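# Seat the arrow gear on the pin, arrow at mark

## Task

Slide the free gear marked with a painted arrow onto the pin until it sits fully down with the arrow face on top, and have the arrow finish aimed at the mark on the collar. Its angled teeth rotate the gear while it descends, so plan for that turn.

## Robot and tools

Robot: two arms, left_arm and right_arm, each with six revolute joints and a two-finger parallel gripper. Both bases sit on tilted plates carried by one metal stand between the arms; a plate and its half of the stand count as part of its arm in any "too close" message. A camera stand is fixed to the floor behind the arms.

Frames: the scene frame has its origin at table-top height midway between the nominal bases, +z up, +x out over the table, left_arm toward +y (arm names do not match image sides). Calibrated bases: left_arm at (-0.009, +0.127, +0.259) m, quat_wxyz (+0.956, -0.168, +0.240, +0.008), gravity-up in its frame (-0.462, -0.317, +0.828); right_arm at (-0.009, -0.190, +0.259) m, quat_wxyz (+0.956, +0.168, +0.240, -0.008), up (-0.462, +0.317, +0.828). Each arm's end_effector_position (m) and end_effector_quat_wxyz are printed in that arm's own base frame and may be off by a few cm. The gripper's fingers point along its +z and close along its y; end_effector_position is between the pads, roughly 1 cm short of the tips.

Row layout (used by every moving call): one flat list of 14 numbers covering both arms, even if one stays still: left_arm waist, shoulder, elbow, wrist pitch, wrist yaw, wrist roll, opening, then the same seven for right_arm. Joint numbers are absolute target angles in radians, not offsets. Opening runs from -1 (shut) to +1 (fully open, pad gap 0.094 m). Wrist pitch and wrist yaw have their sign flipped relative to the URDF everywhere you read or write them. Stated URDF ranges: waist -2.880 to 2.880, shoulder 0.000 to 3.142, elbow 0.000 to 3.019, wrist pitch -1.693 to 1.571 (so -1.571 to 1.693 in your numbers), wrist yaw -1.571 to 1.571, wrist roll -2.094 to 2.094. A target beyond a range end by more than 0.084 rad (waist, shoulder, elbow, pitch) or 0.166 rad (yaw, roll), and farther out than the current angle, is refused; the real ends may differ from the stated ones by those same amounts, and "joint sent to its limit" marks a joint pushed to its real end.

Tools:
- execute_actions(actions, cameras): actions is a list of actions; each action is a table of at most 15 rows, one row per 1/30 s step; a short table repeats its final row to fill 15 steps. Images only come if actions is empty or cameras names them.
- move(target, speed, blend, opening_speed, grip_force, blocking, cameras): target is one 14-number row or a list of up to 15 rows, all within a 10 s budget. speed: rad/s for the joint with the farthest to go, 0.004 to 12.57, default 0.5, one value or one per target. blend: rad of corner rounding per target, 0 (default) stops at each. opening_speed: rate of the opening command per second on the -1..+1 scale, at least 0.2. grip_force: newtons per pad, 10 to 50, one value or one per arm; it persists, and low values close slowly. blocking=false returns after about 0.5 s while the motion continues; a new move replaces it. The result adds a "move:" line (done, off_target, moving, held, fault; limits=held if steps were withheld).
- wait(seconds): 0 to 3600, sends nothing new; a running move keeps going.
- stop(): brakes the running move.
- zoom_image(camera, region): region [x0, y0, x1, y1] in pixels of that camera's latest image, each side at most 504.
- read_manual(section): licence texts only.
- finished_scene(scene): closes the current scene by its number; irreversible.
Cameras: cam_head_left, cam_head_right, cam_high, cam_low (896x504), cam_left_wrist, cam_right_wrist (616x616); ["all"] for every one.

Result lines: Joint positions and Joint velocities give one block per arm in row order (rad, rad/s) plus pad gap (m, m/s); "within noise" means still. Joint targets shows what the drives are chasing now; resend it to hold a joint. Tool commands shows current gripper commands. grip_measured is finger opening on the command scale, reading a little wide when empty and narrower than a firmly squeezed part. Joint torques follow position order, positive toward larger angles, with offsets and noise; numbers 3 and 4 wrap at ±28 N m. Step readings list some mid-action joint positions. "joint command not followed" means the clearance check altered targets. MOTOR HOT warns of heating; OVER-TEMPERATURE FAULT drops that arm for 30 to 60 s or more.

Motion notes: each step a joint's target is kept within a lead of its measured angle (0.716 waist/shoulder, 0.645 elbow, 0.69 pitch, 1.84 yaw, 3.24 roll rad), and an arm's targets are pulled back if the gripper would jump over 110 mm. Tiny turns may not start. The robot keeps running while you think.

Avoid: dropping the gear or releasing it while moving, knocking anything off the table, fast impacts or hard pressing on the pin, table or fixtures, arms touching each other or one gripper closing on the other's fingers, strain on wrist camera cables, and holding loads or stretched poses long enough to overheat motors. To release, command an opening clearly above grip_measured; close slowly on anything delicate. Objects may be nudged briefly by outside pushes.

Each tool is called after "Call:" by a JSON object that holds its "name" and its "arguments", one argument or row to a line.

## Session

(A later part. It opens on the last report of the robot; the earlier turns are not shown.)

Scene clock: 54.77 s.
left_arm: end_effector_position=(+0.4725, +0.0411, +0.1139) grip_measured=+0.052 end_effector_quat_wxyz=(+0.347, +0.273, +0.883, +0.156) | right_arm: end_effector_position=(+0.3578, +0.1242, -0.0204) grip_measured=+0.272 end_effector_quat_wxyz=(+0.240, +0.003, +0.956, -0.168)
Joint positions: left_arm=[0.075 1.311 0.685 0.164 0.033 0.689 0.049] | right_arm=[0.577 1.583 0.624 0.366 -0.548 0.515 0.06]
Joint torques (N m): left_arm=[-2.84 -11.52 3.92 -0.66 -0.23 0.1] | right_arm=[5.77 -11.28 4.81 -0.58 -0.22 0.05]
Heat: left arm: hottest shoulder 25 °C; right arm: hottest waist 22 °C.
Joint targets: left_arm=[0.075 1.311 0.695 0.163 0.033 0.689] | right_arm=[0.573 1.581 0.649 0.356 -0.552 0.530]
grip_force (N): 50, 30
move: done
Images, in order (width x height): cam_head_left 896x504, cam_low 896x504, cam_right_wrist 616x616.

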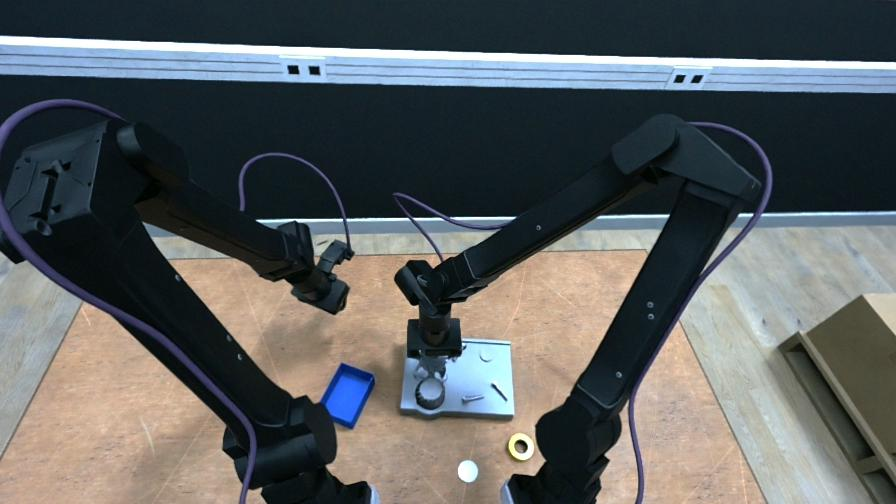

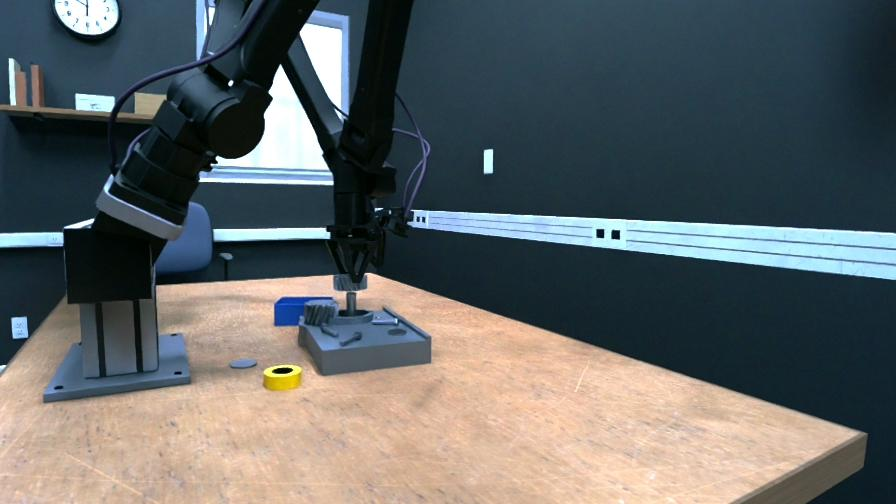

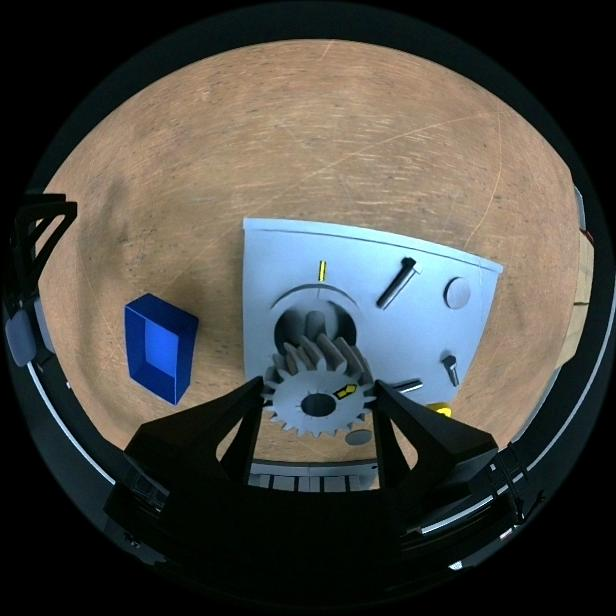

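Call:
{"name": "move", "arguments": {
  "target": [0.075,1.311,0.695,0.163,0.033,0.689,0.05,0.578,1.601,0.652,0.346,-0.540,0.493,0.05],
  "speed": 0.1,
  "cameras": ["cam_low","cam_right_wrist","cam_head_left"]
}}

Scene clock: 56.83 s.
left_arm: end_effector_position=(+0.4725, +0.0411, +0.1139) grip_measured=+0.052 end_effector_quat_wxyz=(+0.347, +0.273, +0.883, +0.156) | right_arm: end_effector_position=(+0.3572, +0.1247, -0.0257) grip_measured=+0.272 end_effector_quat_wxyz=(+0.235, -0.004, +0.957, -0.169)
Joint positions: left_arm=[0.075 1.311 0.685 0.164 0.033 0.689 0.049] | right_arm=[0.577 1.599 0.624 0.357 -0.542 0.503 0.06]
Joint torques (N m): left_arm=[-2.96 -11.63 3.89 -0.69 -0.23 0.1] | right_arm=[6.18 -11.11 4.97 -0.64 0.02 -0.2]
Heat: left arm: hottest shoulder 25 °C; right arm: hottest waist 22 °C.
Joint targets: left_arm=[0.075 1.311 0.695 0.163 0.033 0.689] | right_arm=[0.578 1.601 0.652 0.346 -0.540 0.493]
grip_force (N): 50, 30
move: done
Images, in order (width x height): cam_head_left 896x504, cam_low 896x504, cam_right_wrist 616x616.

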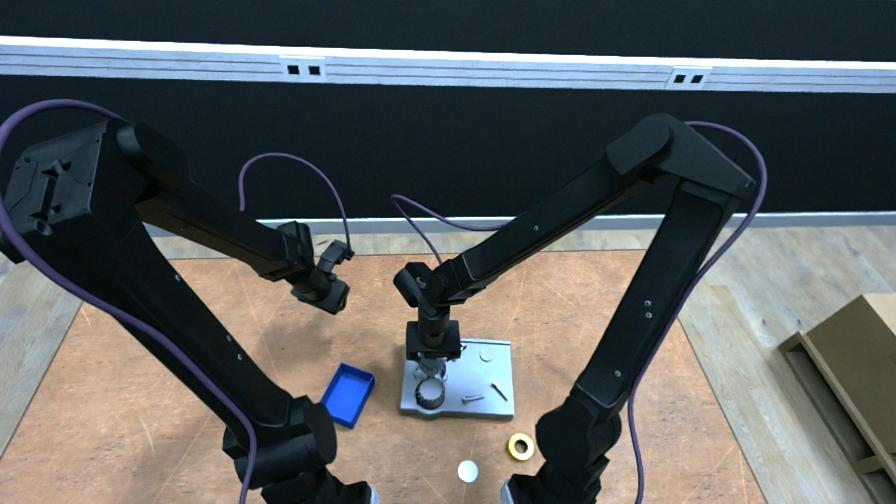

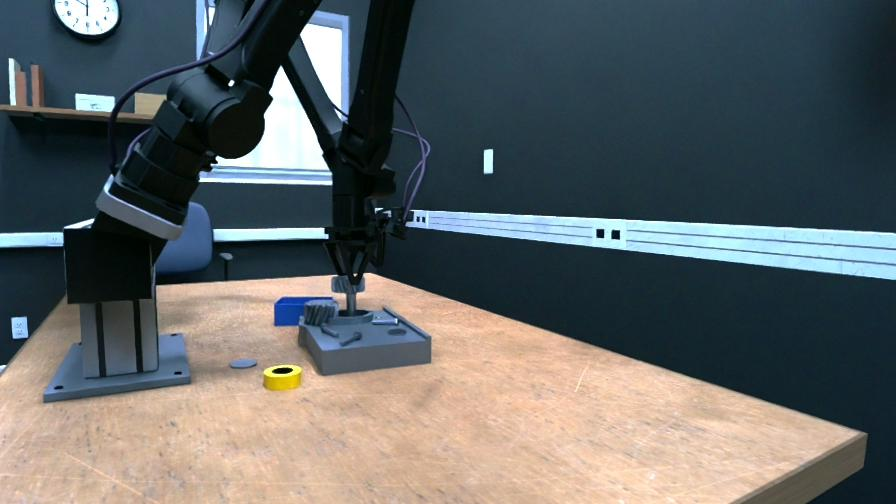

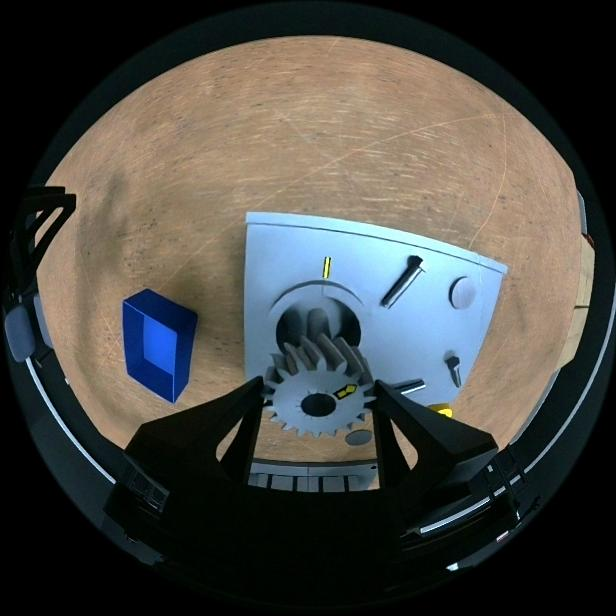

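Call:
{"name": "zoom_image", "arguments": {
  "camera": "cam_low",
  "region": [300, 255, 400, 335]
}}

Call:
{"name": "zoom_image", "arguments": {
  "camera": "cam_right_wrist",
  "region": [220, 220, 420, 450]
}}

Scaled by 5.040 from the camera's image (finer frame: 1280x720).

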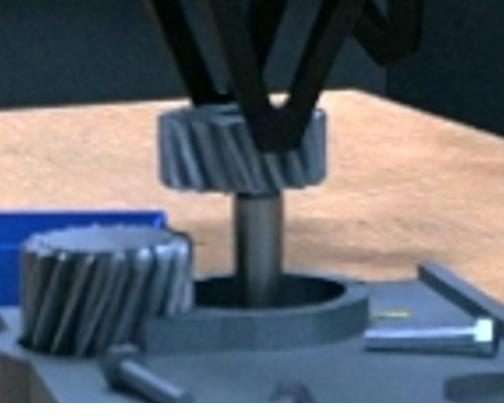

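Scaled by 2.191 from the camera's image (finer frame: 880x880).

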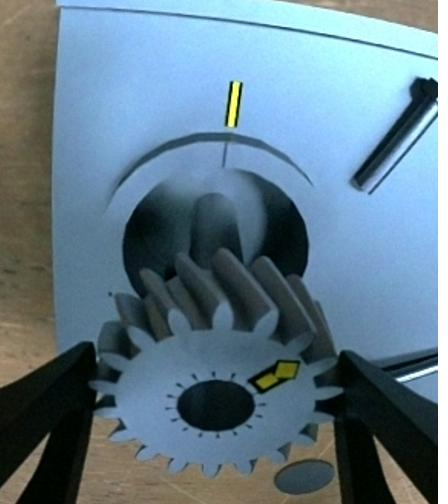

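Call:
{"name": "zoom_image", "arguments": {
  "camera": "cam_right_wrist",
  "region": [260, 270, 380, 430]
}}

Scaled by 3.150 from the camera's image (finer frame: 880x880).

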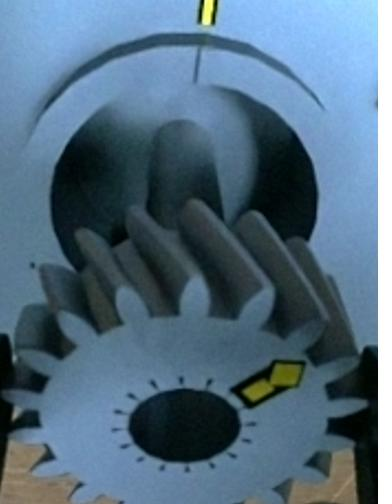

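Call:
{"name": "move", "arguments": {
  "target": [0.075,1.311,0.695,0.163,0.033,0.689,0.05,0.567,1.604,0.656,0.334,-0.544,0.491,0.05],
  "speed": 0.1,
  "cameras": ["cam_low","cam_right_wrist"]
}}

Call:
{"name": "zoom_image", "arguments": {
  "camera": "cam_low",
  "region": [300, 255, 400, 335]
}}

Call:
{"name": "zoom_image", "arguments": {
  "camera": "cam_right_wrist",
  "region": [260, 270, 380, 430]
}}

Scene clock: 59.20 s.
left_arm: end_effector_position=(+0.4725, +0.0411, +0.1139) grip_measured=+0.052 end_effector_quat_wxyz=(+0.347, +0.273, +0.883, +0.156) | right_arm: end_effector_position=(+0.3626, +0.1260, -0.0238) grip_measured=+0.272 end_effector_quat_wxyz=(+0.241, +0.000, +0.956, -0.166)
Joint positions: left_arm=[0.075 1.311 0.685 0.164 0.033 0.689 0.049] | right_arm=[0.572 1.6 0.63 0.345 -0.542 0.5 0.06]
Joint torques (N m): left_arm=[-2.84 -11.4 3.92 -0.7 -0.23 0.09] | right_arm=[5.83 -11.16 4.93 -0.65 -0.12 -0.21]
Heat: left arm: hottest shoulder 25 °C; right arm: hottest waist 22 °C.
Joint targets: left_arm=[0.075 1.311 0.695 0.163 0.033 0.689] | right_arm=[0.567 1.604 0.656 0.334 -0.544 0.491]
grip_force (N): 50, 30
move: done

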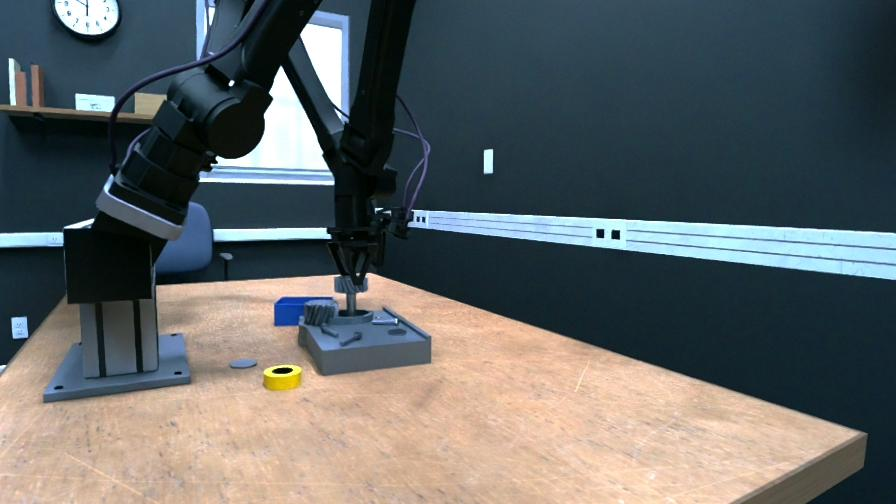

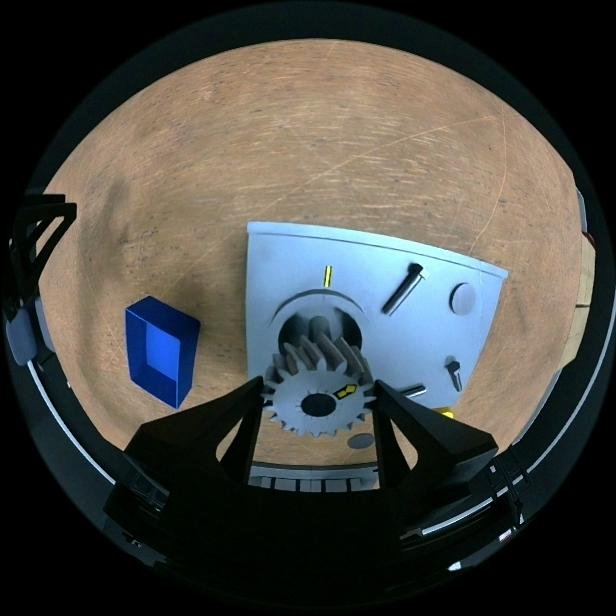

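Scaled by 5.040 from the camera's image (finer frame: 1280x720).

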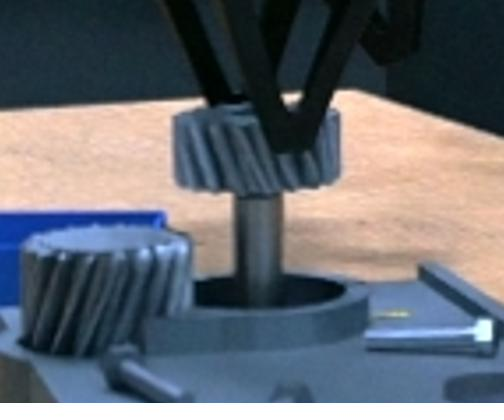

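Scaled by 3.150 from the camera's image (finer frame: 880x880).

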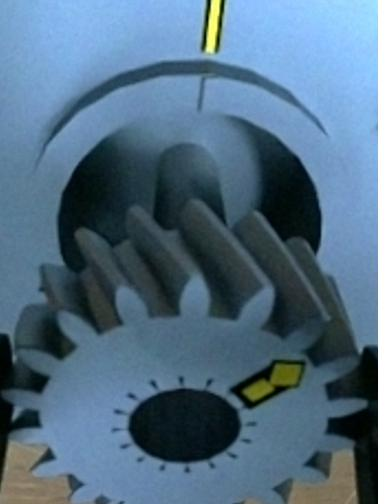

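Call:
{"name": "move", "arguments": {
  "target": [0.075,1.311,0.695,0.163,0.033,0.689,0.05,0.555,1.621,0.657,0.312,-0.539,0.479,0.05],
  "speed": 0.03,
  "cameras": ["cam_low","cam_right_wrist"]
}}

Call:
{"name": "zoom_image", "arguments": {
  "camera": "cam_low",
  "region": [300, 255, 400, 335]
}}

Call:
{"name": "zoom_image", "arguments": {
  "camera": "cam_right_wrist",
  "region": [260, 270, 380, 430]
}}

Scene clock: 60.90 s.
left_arm: end_effector_position=(+0.4725, +0.0411, +0.1139) grip_measured=+0.052 end_effector_quat_wxyz=(+0.347, +0.273, +0.883, +0.156) | right_arm: end_effector_position=(+0.3652, +0.1219, -0.0290) grip_measured=+0.272 end_effector_quat_wxyz=(+0.240, +0.001, +0.956, -0.168)
Joint positions: left_arm=[0.075 1.311 0.685 0.164 0.033 0.689 0.049] | right_arm=[0.559 1.618 0.63 0.326 -0.542 0.489 0.06]
Joint torques (N m): left_arm=[-3.08 -11.46 3.92 -0.66 -0.23 0.1] | right_arm=[5.77 -11.34 4.75 -0.77 0.06 -0.24]
Heat: left arm: hottest shoulder 25 °C; right arm: hottest elbow 23 °C.
Joint targets: left_arm=[0.075 1.311 0.695 0.163 0.033 0.689] | right_arm=[0.555 1.621 0.657 0.312 -0.539 0.479]
grip_force (N): 50, 30
move: done

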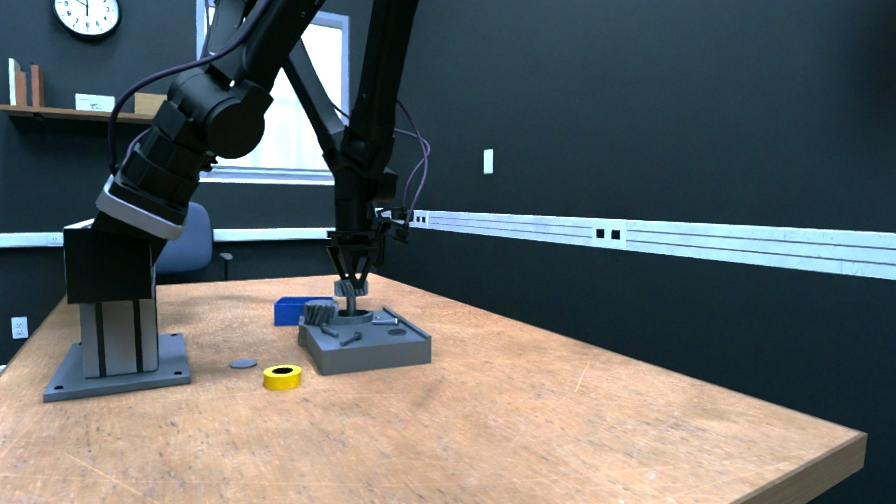

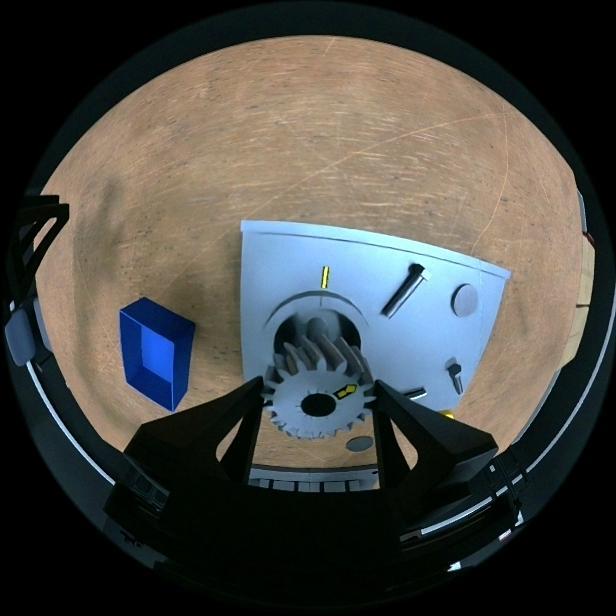

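Scaled by 5.040 from the camera's image (finer frame: 1280x720).

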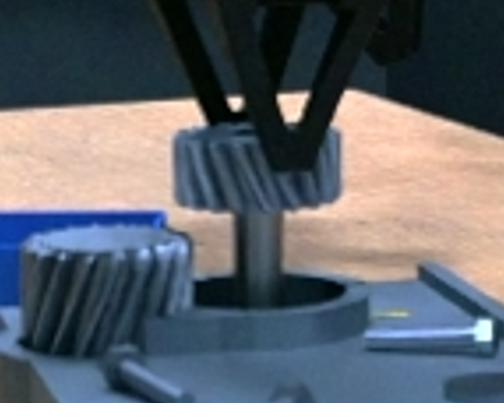

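Scaled by 3.150 from the camera's image (finer frame: 880x880).

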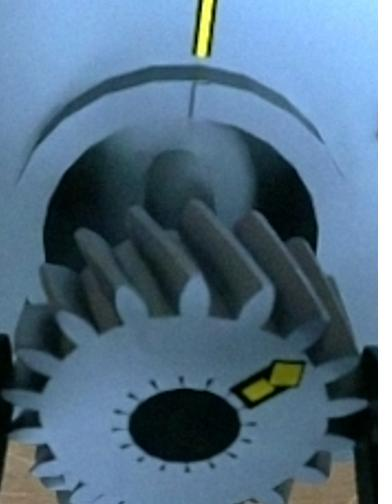

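Call:
{"name": "move", "arguments": {
  "target": [0.075,1.311,0.695,0.163,0.033,0.689,0.05,0.572,1.619,0.659,0.307,-0.537,0.479,0.05],
  "speed": 0.03,
  "cameras": ["cam_low","cam_right_wrist"]
}}

Call:
{"name": "zoom_image", "arguments": {
  "camera": "cam_low",
  "region": [300, 255, 400, 335]
}}

Call:
{"name": "zoom_image", "arguments": {
  "camera": "cam_right_wrist",
  "region": [260, 270, 380, 430]
}}

Scene clock: 62.47 s.
left_arm: end_effector_position=(+0.4725, +0.0411, +0.1139) grip_measured=+0.052 end_effector_quat_wxyz=(+0.347, +0.273, +0.883, +0.156) | right_arm: end_effector_position=(+0.3654, +0.1221, -0.0290) grip_measured=+0.272 end_effector_quat_wxyz=(+0.240, +0.000, +0.956, -0.168)
Joint positions: left_arm=[0.075 1.311 0.685 0.164 0.033 0.689 0.049] | right_arm=[0.559 1.618 0.63 0.325 -0.542 0.488 0.06]
Joint torques (N m): left_arm=[-2.96 -11.52 3.92 -0.72 -0.23 0.08] | right_arm=[7.36 -11.4 4.92 -0.94 0.11 -0.22]
Heat: left arm: hottest shoulder 25 °C; right arm: hottest elbow 23 °C.
Joint targets: left_arm=[0.075 1.311 0.695 0.163 0.033 0.689] | right_arm=[0.572 1.619 0.659 0.307 -0.537 0.479]
grip_force (N): 50, 30
move: done

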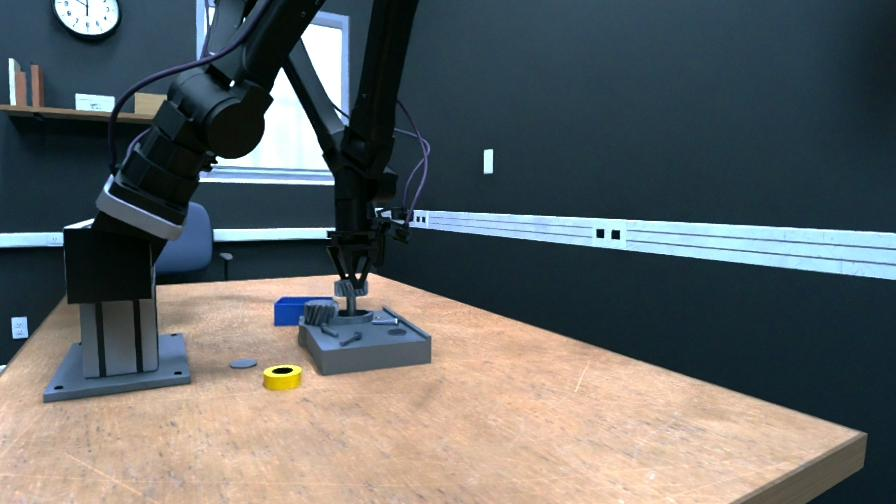

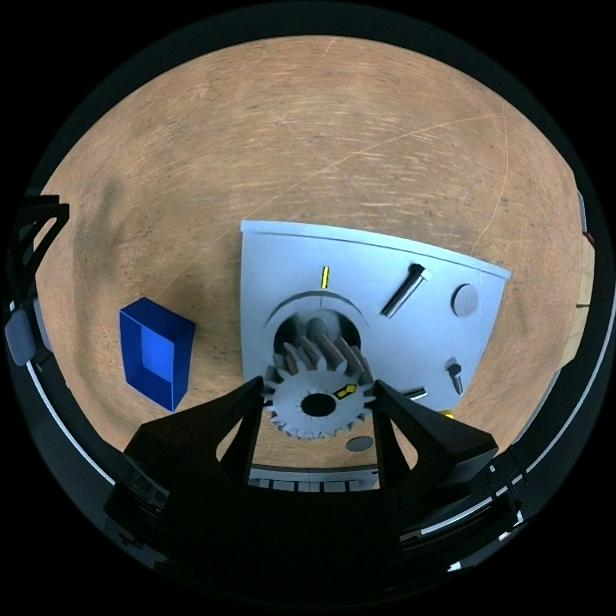

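Scaled by 5.040 from the camera's image (finer frame: 1280x720).

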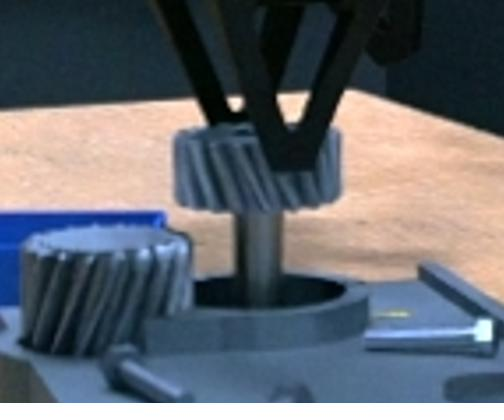

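Scaled by 3.150 from the camera's image (finer frame: 880x880).

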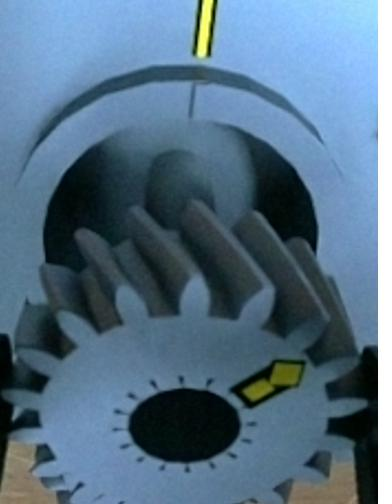

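Call:
{"name": "move", "arguments": {
  "target": [0.075,1.311,0.695,0.163,0.033,0.689,0.05,0.579,1.619,0.659,0.307,-0.537,0.479,0.05],
  "speed": 0.03,
  "cameras": ["cam_low","cam_right_wrist"]
}}

Call:
{"name": "zoom_image", "arguments": {
  "camera": "cam_right_wrist",
  "region": [260, 270, 380, 430]
}}

Scene clock: 63.37 s.
left_arm: end_effector_position=(+0.4725, +0.0411, +0.1139) grip_measured=+0.052 end_effector_quat_wxyz=(+0.347, +0.273, +0.883, +0.156) | right_arm: end_effector_position=(+0.3653, +0.1223, -0.0290) grip_measured=+0.272 end_effector_quat_wxyz=(+0.240, +0.000, +0.956, -0.168)
Joint positions: left_arm=[0.075 1.311 0.685 0.164 0.033 0.689 0.049] | right_arm=[0.559 1.618 0.63 0.325 -0.542 0.488 0.06]
Joint torques (N m): left_arm=[-2.96 -11.52 3.89 -0.69 -0.23 0.09] | right_arm=[7.94 -11.4 4.89 -0.94 0.11 -0.22]
Heat: left arm: hottest shoulder 25 °C; right arm: hottest elbow 23 °C.
Joint targets: left_arm=[0.075 1.311 0.695 0.163 0.033 0.689] | right_arm=[0.579 1.619 0.659 0.307 -0.537 0.479]
grip_force (N): 50, 30
move: done

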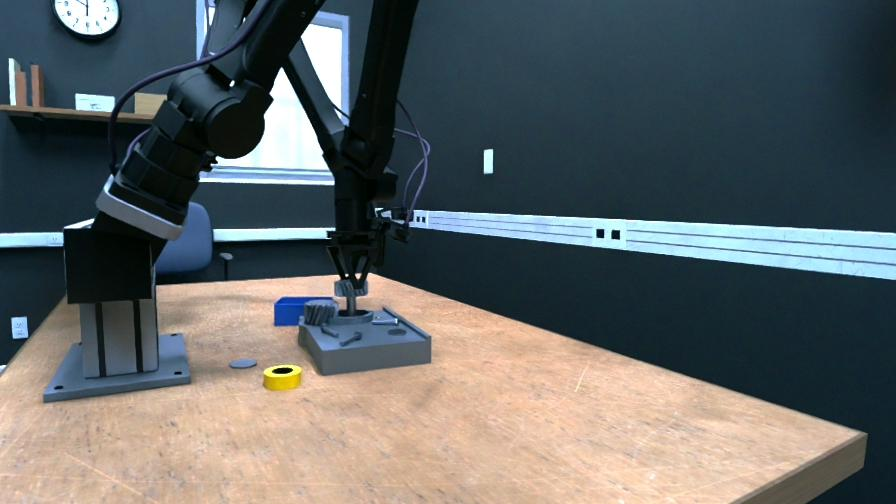

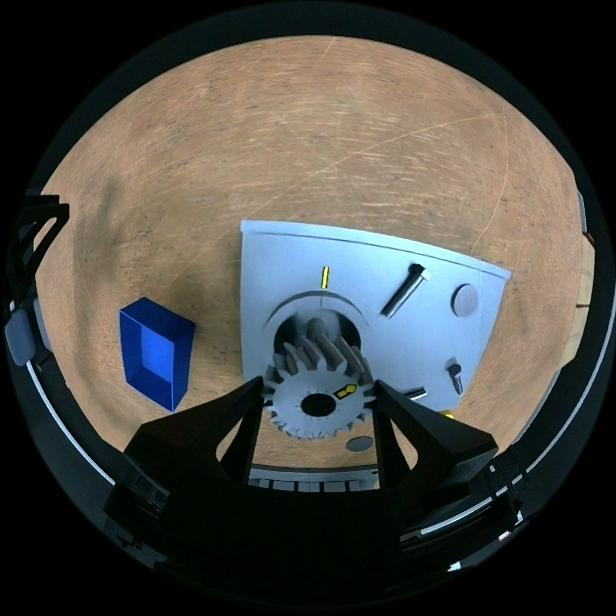

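Scaled by 3.150 from the camera's image (finer frame: 880x880).

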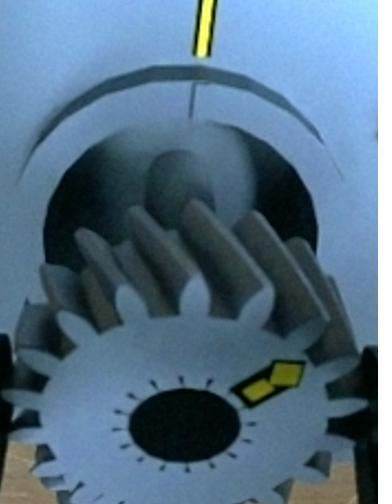

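Call:
{"name": "move", "arguments": {
  "target": [0.075,1.311,0.695,0.163,0.033,0.689,0.05,0.542,1.642,0.653,0.275,-0.533,0.461,0.05],
  "speed": 0.04,
  "cameras": ["cam_low","cam_right_wrist"]
}}

Call:
{"name": "zoom_image", "arguments": {
  "camera": "cam_low",
  "region": [300, 255, 400, 335]
}}

Call:
{"name": "zoom_image", "arguments": {
  "camera": "cam_right_wrist",
  "region": [260, 270, 380, 430]
}}

Scene clock: 67.03 s.
left_arm: end_effector_position=(+0.4725, +0.0411, +0.1139) grip_measured=+0.052 end_effector_quat_wxyz=(+0.347, +0.273, +0.883, +0.156) | right_arm: end_effector_position=(+0.3691, +0.1195, -0.0352) grip_measured=+0.272 end_effector_quat_wxyz=(+0.240, -0.001, +0.956, -0.168)
Joint positions: left_arm=[0.075 1.311 0.685 0.164 0.033 0.689 0.049] | right_arm=[0.546 1.639 0.63 0.296 -0.537 0.471 0.06]
Joint torques (N m): left_arm=[-2.9 -11.46 3.9 -0.65 -0.23 0.09] | right_arm=[5.95 -11.46 4.25 -1.06 0.08 -0.22]
Heat: left arm: hottest shoulder 25 °C; right arm: hottest elbow 23 °C.
Joint targets: left_arm=[0.075 1.311 0.695 0.163 0.033 0.689] | right_arm=[0.542 1.642 0.653 0.275 -0.533 0.461]
grip_force (N): 50, 30
move: done

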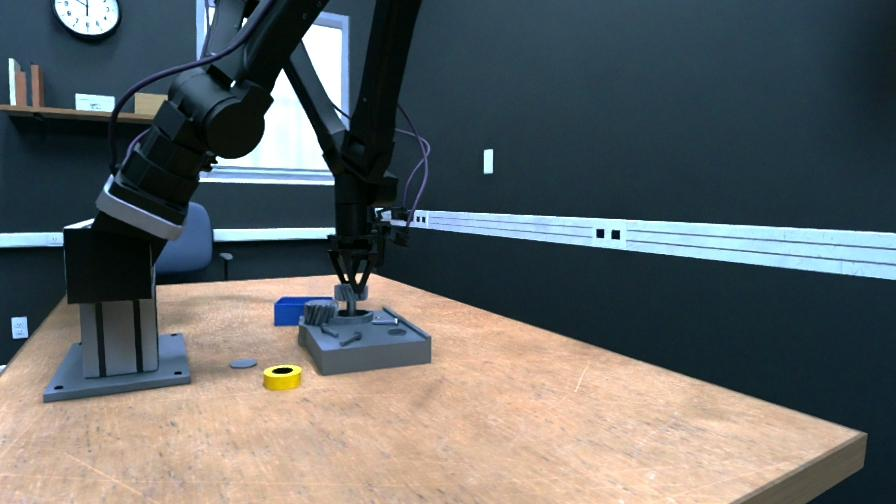

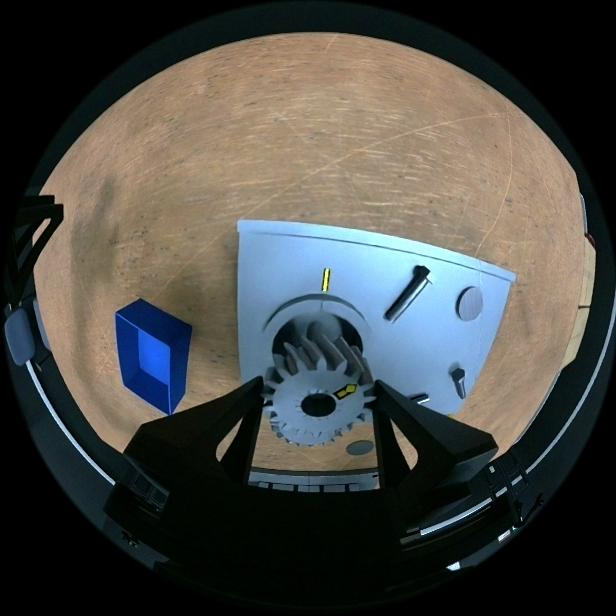

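Scaled by 5.040 from the camera's image (finer frame: 1280x720).

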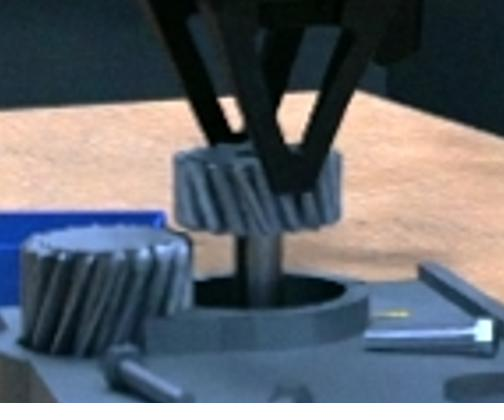

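Scaled by 3.150 from the camera's image (finer frame: 880x880).

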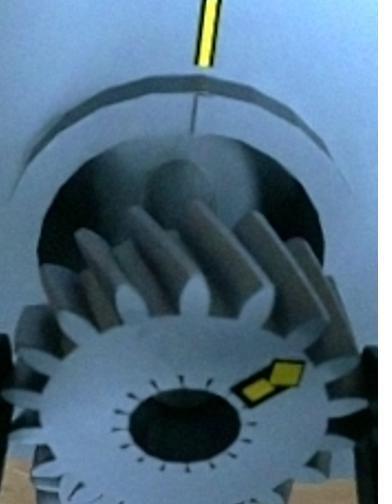

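Call:
{"name": "move", "arguments": {
  "target": [0.075,1.311,0.695,0.163,0.033,0.689,0.05,0.536,1.652,0.650,0.258,-0.5315,0.455,0.05],
  "speed": 0.03,
  "cameras": ["cam_low","cam_right_wrist"]
}}

Call:
{"name": "zoom_image", "arguments": {
  "camera": "cam_low",
  "region": [300, 260, 360, 330]
}}

Call:
{"name": "zoom_image", "arguments": {
  "camera": "cam_right_wrist",
  "region": [260, 330, 380, 460]
}}

Scene clock: 68.27 s.
left_arm: end_effector_position=(+0.4725, +0.0411, +0.1139) grip_measured=+0.052 end_effector_quat_wxyz=(+0.347, +0.273, +0.883, +0.156) | right_arm: end_effector_position=(+0.3706, +0.1186, -0.0374) grip_measured=+0.272 end_effector_quat_wxyz=(+0.240, -0.001, +0.956, -0.167)
Joint positions: left_arm=[0.075 1.311 0.685 0.164 0.033 0.689 0.049] | right_arm=[0.541 1.647 0.63 0.284 -0.536 0.465 0.06]
Joint torques (N m): left_arm=[-2.84 -11.46 3.88 -0.68 -0.22 0.09] | right_arm=[5.89 -11.28 3.93 -1.26 0.09 -0.22]
Heat: left arm: hottest shoulder 25 °C; right arm: hottest elbow 23 °C.
Joint targets: left_arm=[0.075 1.311 0.695 0.163 0.033 0.689] | right_arm=[0.536 1.652 0.650 0.258 -0.532 0.455]
grip_force (N): 50, 30
move: done

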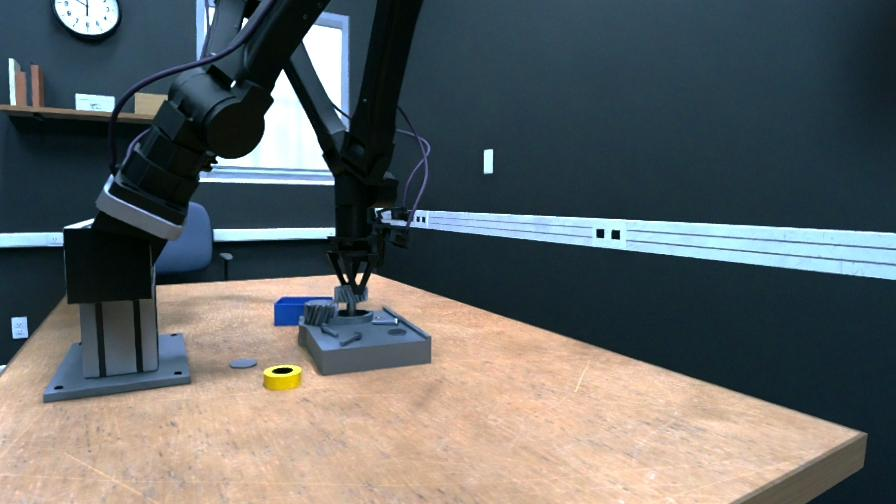

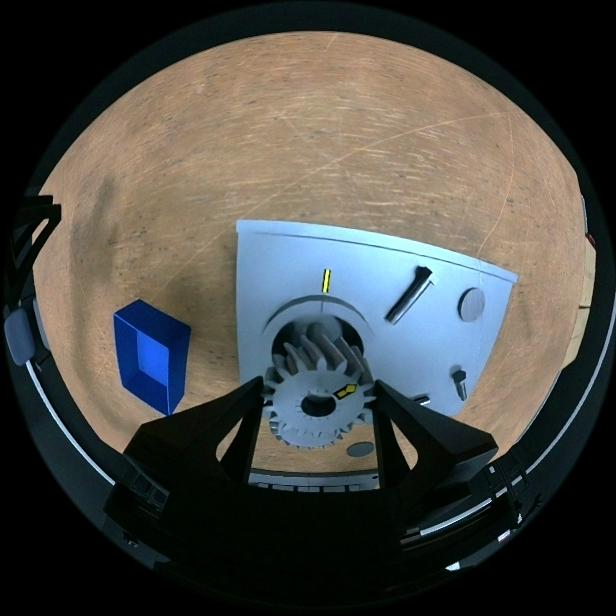

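Scaled by 7.200 from the camera's image (finer frame: 1280x720).

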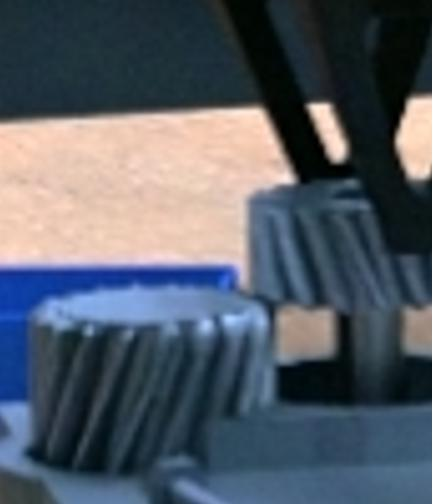

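Scaled by 3.877 from the camera's image (finer frame: 880x880).

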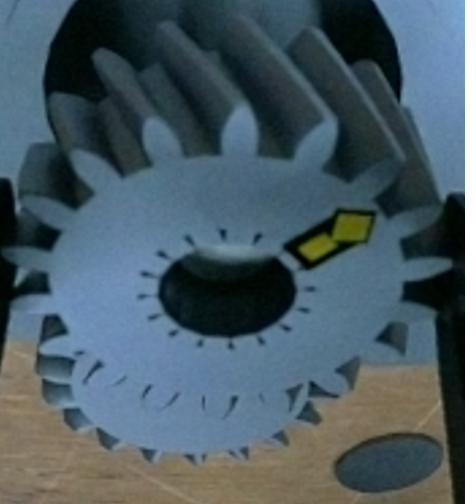

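Call:
{"name": "zoom_image", "arguments": {
  "camera": "cam_right_wrist",
  "region": [265, 405, 350, 455]
}}

Call:
{"name": "zoom_image", "arguments": {
  "camera": "cam_low",
  "region": [325, 275, 375, 320]
}}

Scaled by 5.929 from the camera's image (finer frame: 880x880).

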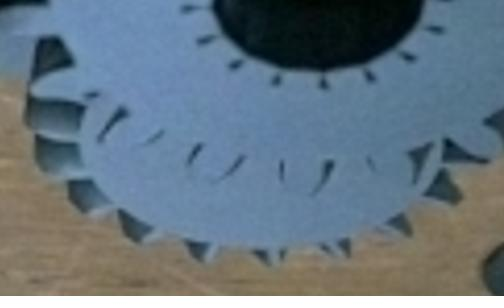

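Scaled by 10.080 from the camera's image (finer frame: 1280x720).

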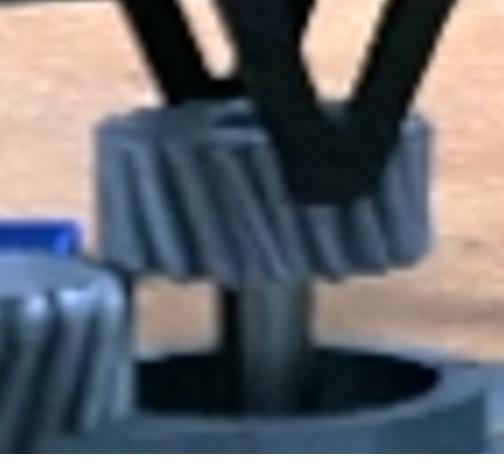

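Call:
{"name": "move", "arguments": {
  "target": [0.075,1.311,0.695,0.163,0.033,0.689,0.05,0.531,1.663,0.650,0.241,-0.530,0.393,0.05],
  "speed": 0.04,
  "cameras": ["cam_low","cam_right_wrist"]
}}

Call:
{"name": "zoom_image", "arguments": {
  "camera": "cam_low",
  "region": [300, 255, 400, 335]
}}

Call:
{"name": "zoom_image", "arguments": {
  "camera": "cam_right_wrist",
  "region": [260, 330, 380, 460]
}}

Scene clock: 70.63 s.
left_arm: end_effector_position=(+0.4725, +0.0411, +0.1139) grip_measured=+0.052 end_effector_quat_wxyz=(+0.347, +0.273, +0.883, +0.156) | right_arm: end_effector_position=(+0.3715, +0.1186, -0.0383) grip_measured=+0.272 end_effector_quat_wxyz=(+0.238, -0.015, +0.956, -0.170)
Joint positions: left_arm=[0.075 1.311 0.685 0.164 0.033 0.689 0.049] | right_arm=[0.539 1.65 0.63 0.278 -0.534 0.433 0.06]
Joint torques (N m): left_arm=[-2.9 -11.4 3.89 -0.68 -0.23 0.09] | right_arm=[5.54 -10.64 3.89 -1.74 0.1 -0.55]
Heat: left arm: hottest shoulder 25 °C; right arm: hottest elbow 23 °C.
Joint targets: left_arm=[0.075 1.311 0.695 0.163 0.033 0.689] | right_arm=[0.531 1.663 0.650 0.241 -0.530 0.393]
grip_force (N): 50, 30
move: off_target (right_arm); right_arm: the wrist roll is farthest, 0.040 rad from its target

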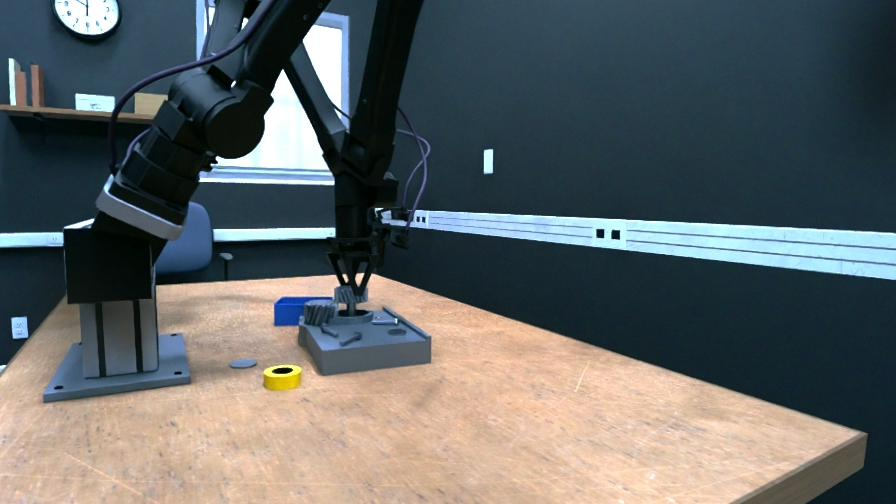

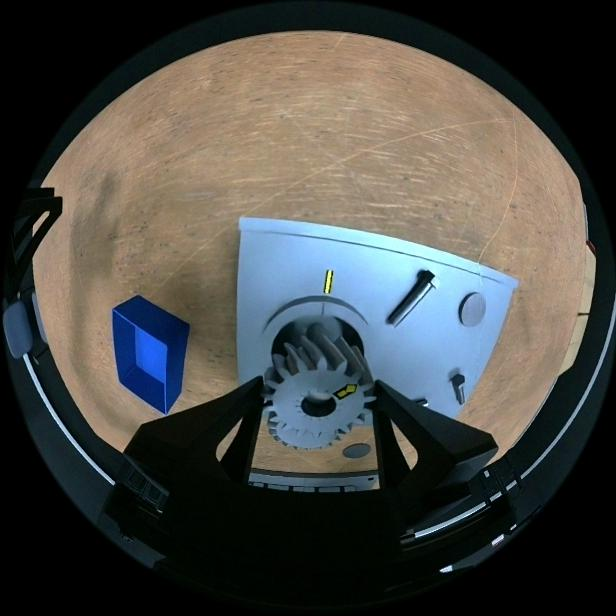

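Scaled by 5.040 from the camera's image (finer frame: 1280x720).

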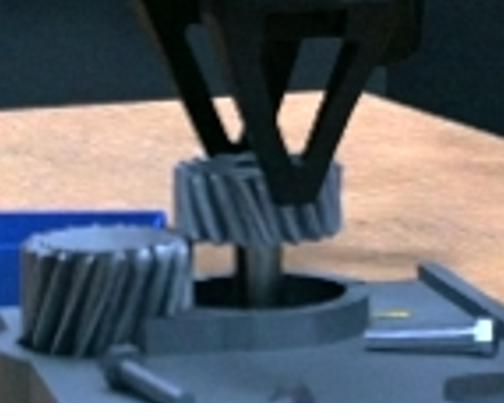

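Scaled by 3.877 from the camera's image (finer frame: 880x880).

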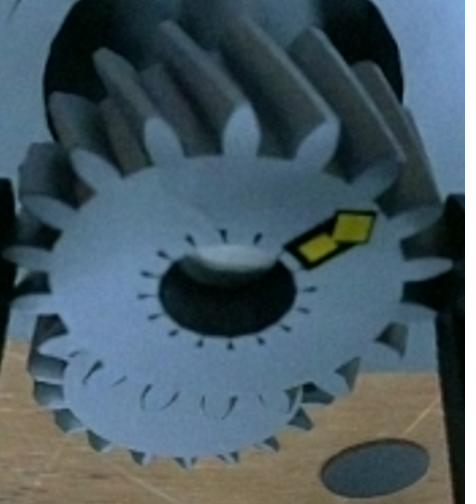

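Call:
{"name": "zoom_image", "arguments": {
  "camera": "cam_right_wrist",
  "region": [262, 400, 352, 455]
}}

Call:
{"name": "zoom_image", "arguments": {
  "camera": "cam_low",
  "region": [325, 280, 355, 315]
}}

Scaled by 5.600 from the camera's image (finer frame: 880x880).

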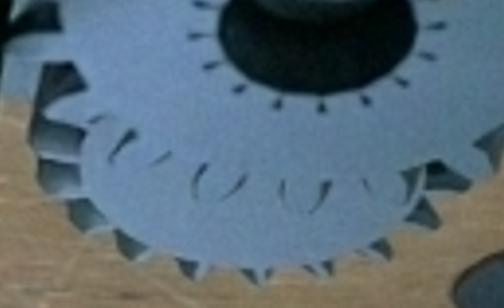

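Scaled by 14.400 from the camera's image (finer frame: 1280x720).

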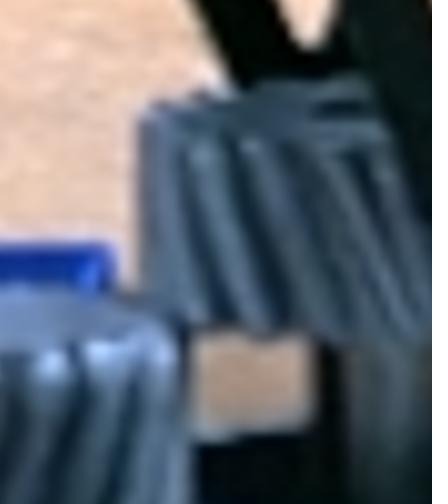

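Call:
{"name": "move", "arguments": {
  "target": [0.075,1.311,0.695,0.163,0.033,0.689,0.05,0.533,1.658,0.650,0.258,-0.530,0.453,0.05],
  "speed": 0.06,
  "cameras": []
}}

Call:
{"name": "move", "arguments": {
  "target": [0.075,1.311,0.695,0.163,0.033,0.689,0.05,0.533,1.658,0.650,0.258,-0.530,0.503,0.05],
  "speed": 0.06,
  "cameras": []
}}

Scene clock: 72.97 s.
left_arm: end_effector_position=(+0.4725, +0.0411, +0.1139) grip_measured=+0.052 end_effector_quat_wxyz=(+0.347, +0.273, +0.883, +0.156) | right_arm: end_effector_position=(+0.3714, +0.1186, -0.0384) grip_measured=+0.272 end_effector_quat_wxyz=(+0.239, -0.011, +0.956, -0.169)
Joint positions: left_arm=[0.075 1.311 0.685 0.164 0.033 0.689 0.049] | right_arm=[0.539 1.65 0.63 0.278 -0.534 0.441 0.06]
Joint torques (N m): left_arm=[-2.78 -11.58 3.89 -0.68 -0.22 0.09] | right_arm=[5.71 -11.16 3.9 -1.03 0.1 -0.02]
Heat: left arm: hottest shoulder 25 °C; right arm: hottest elbow 23 °C.
Joint targets: left_arm=[0.075 1.311 0.695 0.163 0.033 0.689] | right_arm=[0.533 1.658 0.650 0.258 -0.530 0.453]
grip_force (N): 50, 30
move: done

Scene clock: 74.27 s.
left_arm: end_effector_position=(+0.4725, +0.0411, +0.1139) grip_measured=+0.052 end_effector_quat_wxyz=(+0.347, +0.273, +0.883, +0.156) | right_arm: end_effector_position=(+0.3713, +0.1179, -0.0394) grip_measured=+0.272 end_effector_quat_wxyz=(+0.241, +0.011, +0.956, -0.164)
Joint positions: left_arm=[0.075 1.311 0.685 0.164 0.033 0.689 0.049] | right_arm=[0.538 1.653 0.63 0.277 -0.534 0.487 0.06]
Joint torques (N m): left_arm=[-2.9 -11.34 3.89 -0.69 -0.23 0.09] | right_arm=[5.83 -11.4 3.89 -1.02 0.08 0.05]
Heat: left arm: hottest shoulder 25 °C; right arm: hottest elbow 23 °C.
Joint targets: left_arm=[0.075 1.311 0.695 0.163 0.033 0.689] | right_arm=[0.533 1.658 0.650 0.258 -0.530 0.503]
grip_force (N): 50, 30
move: done


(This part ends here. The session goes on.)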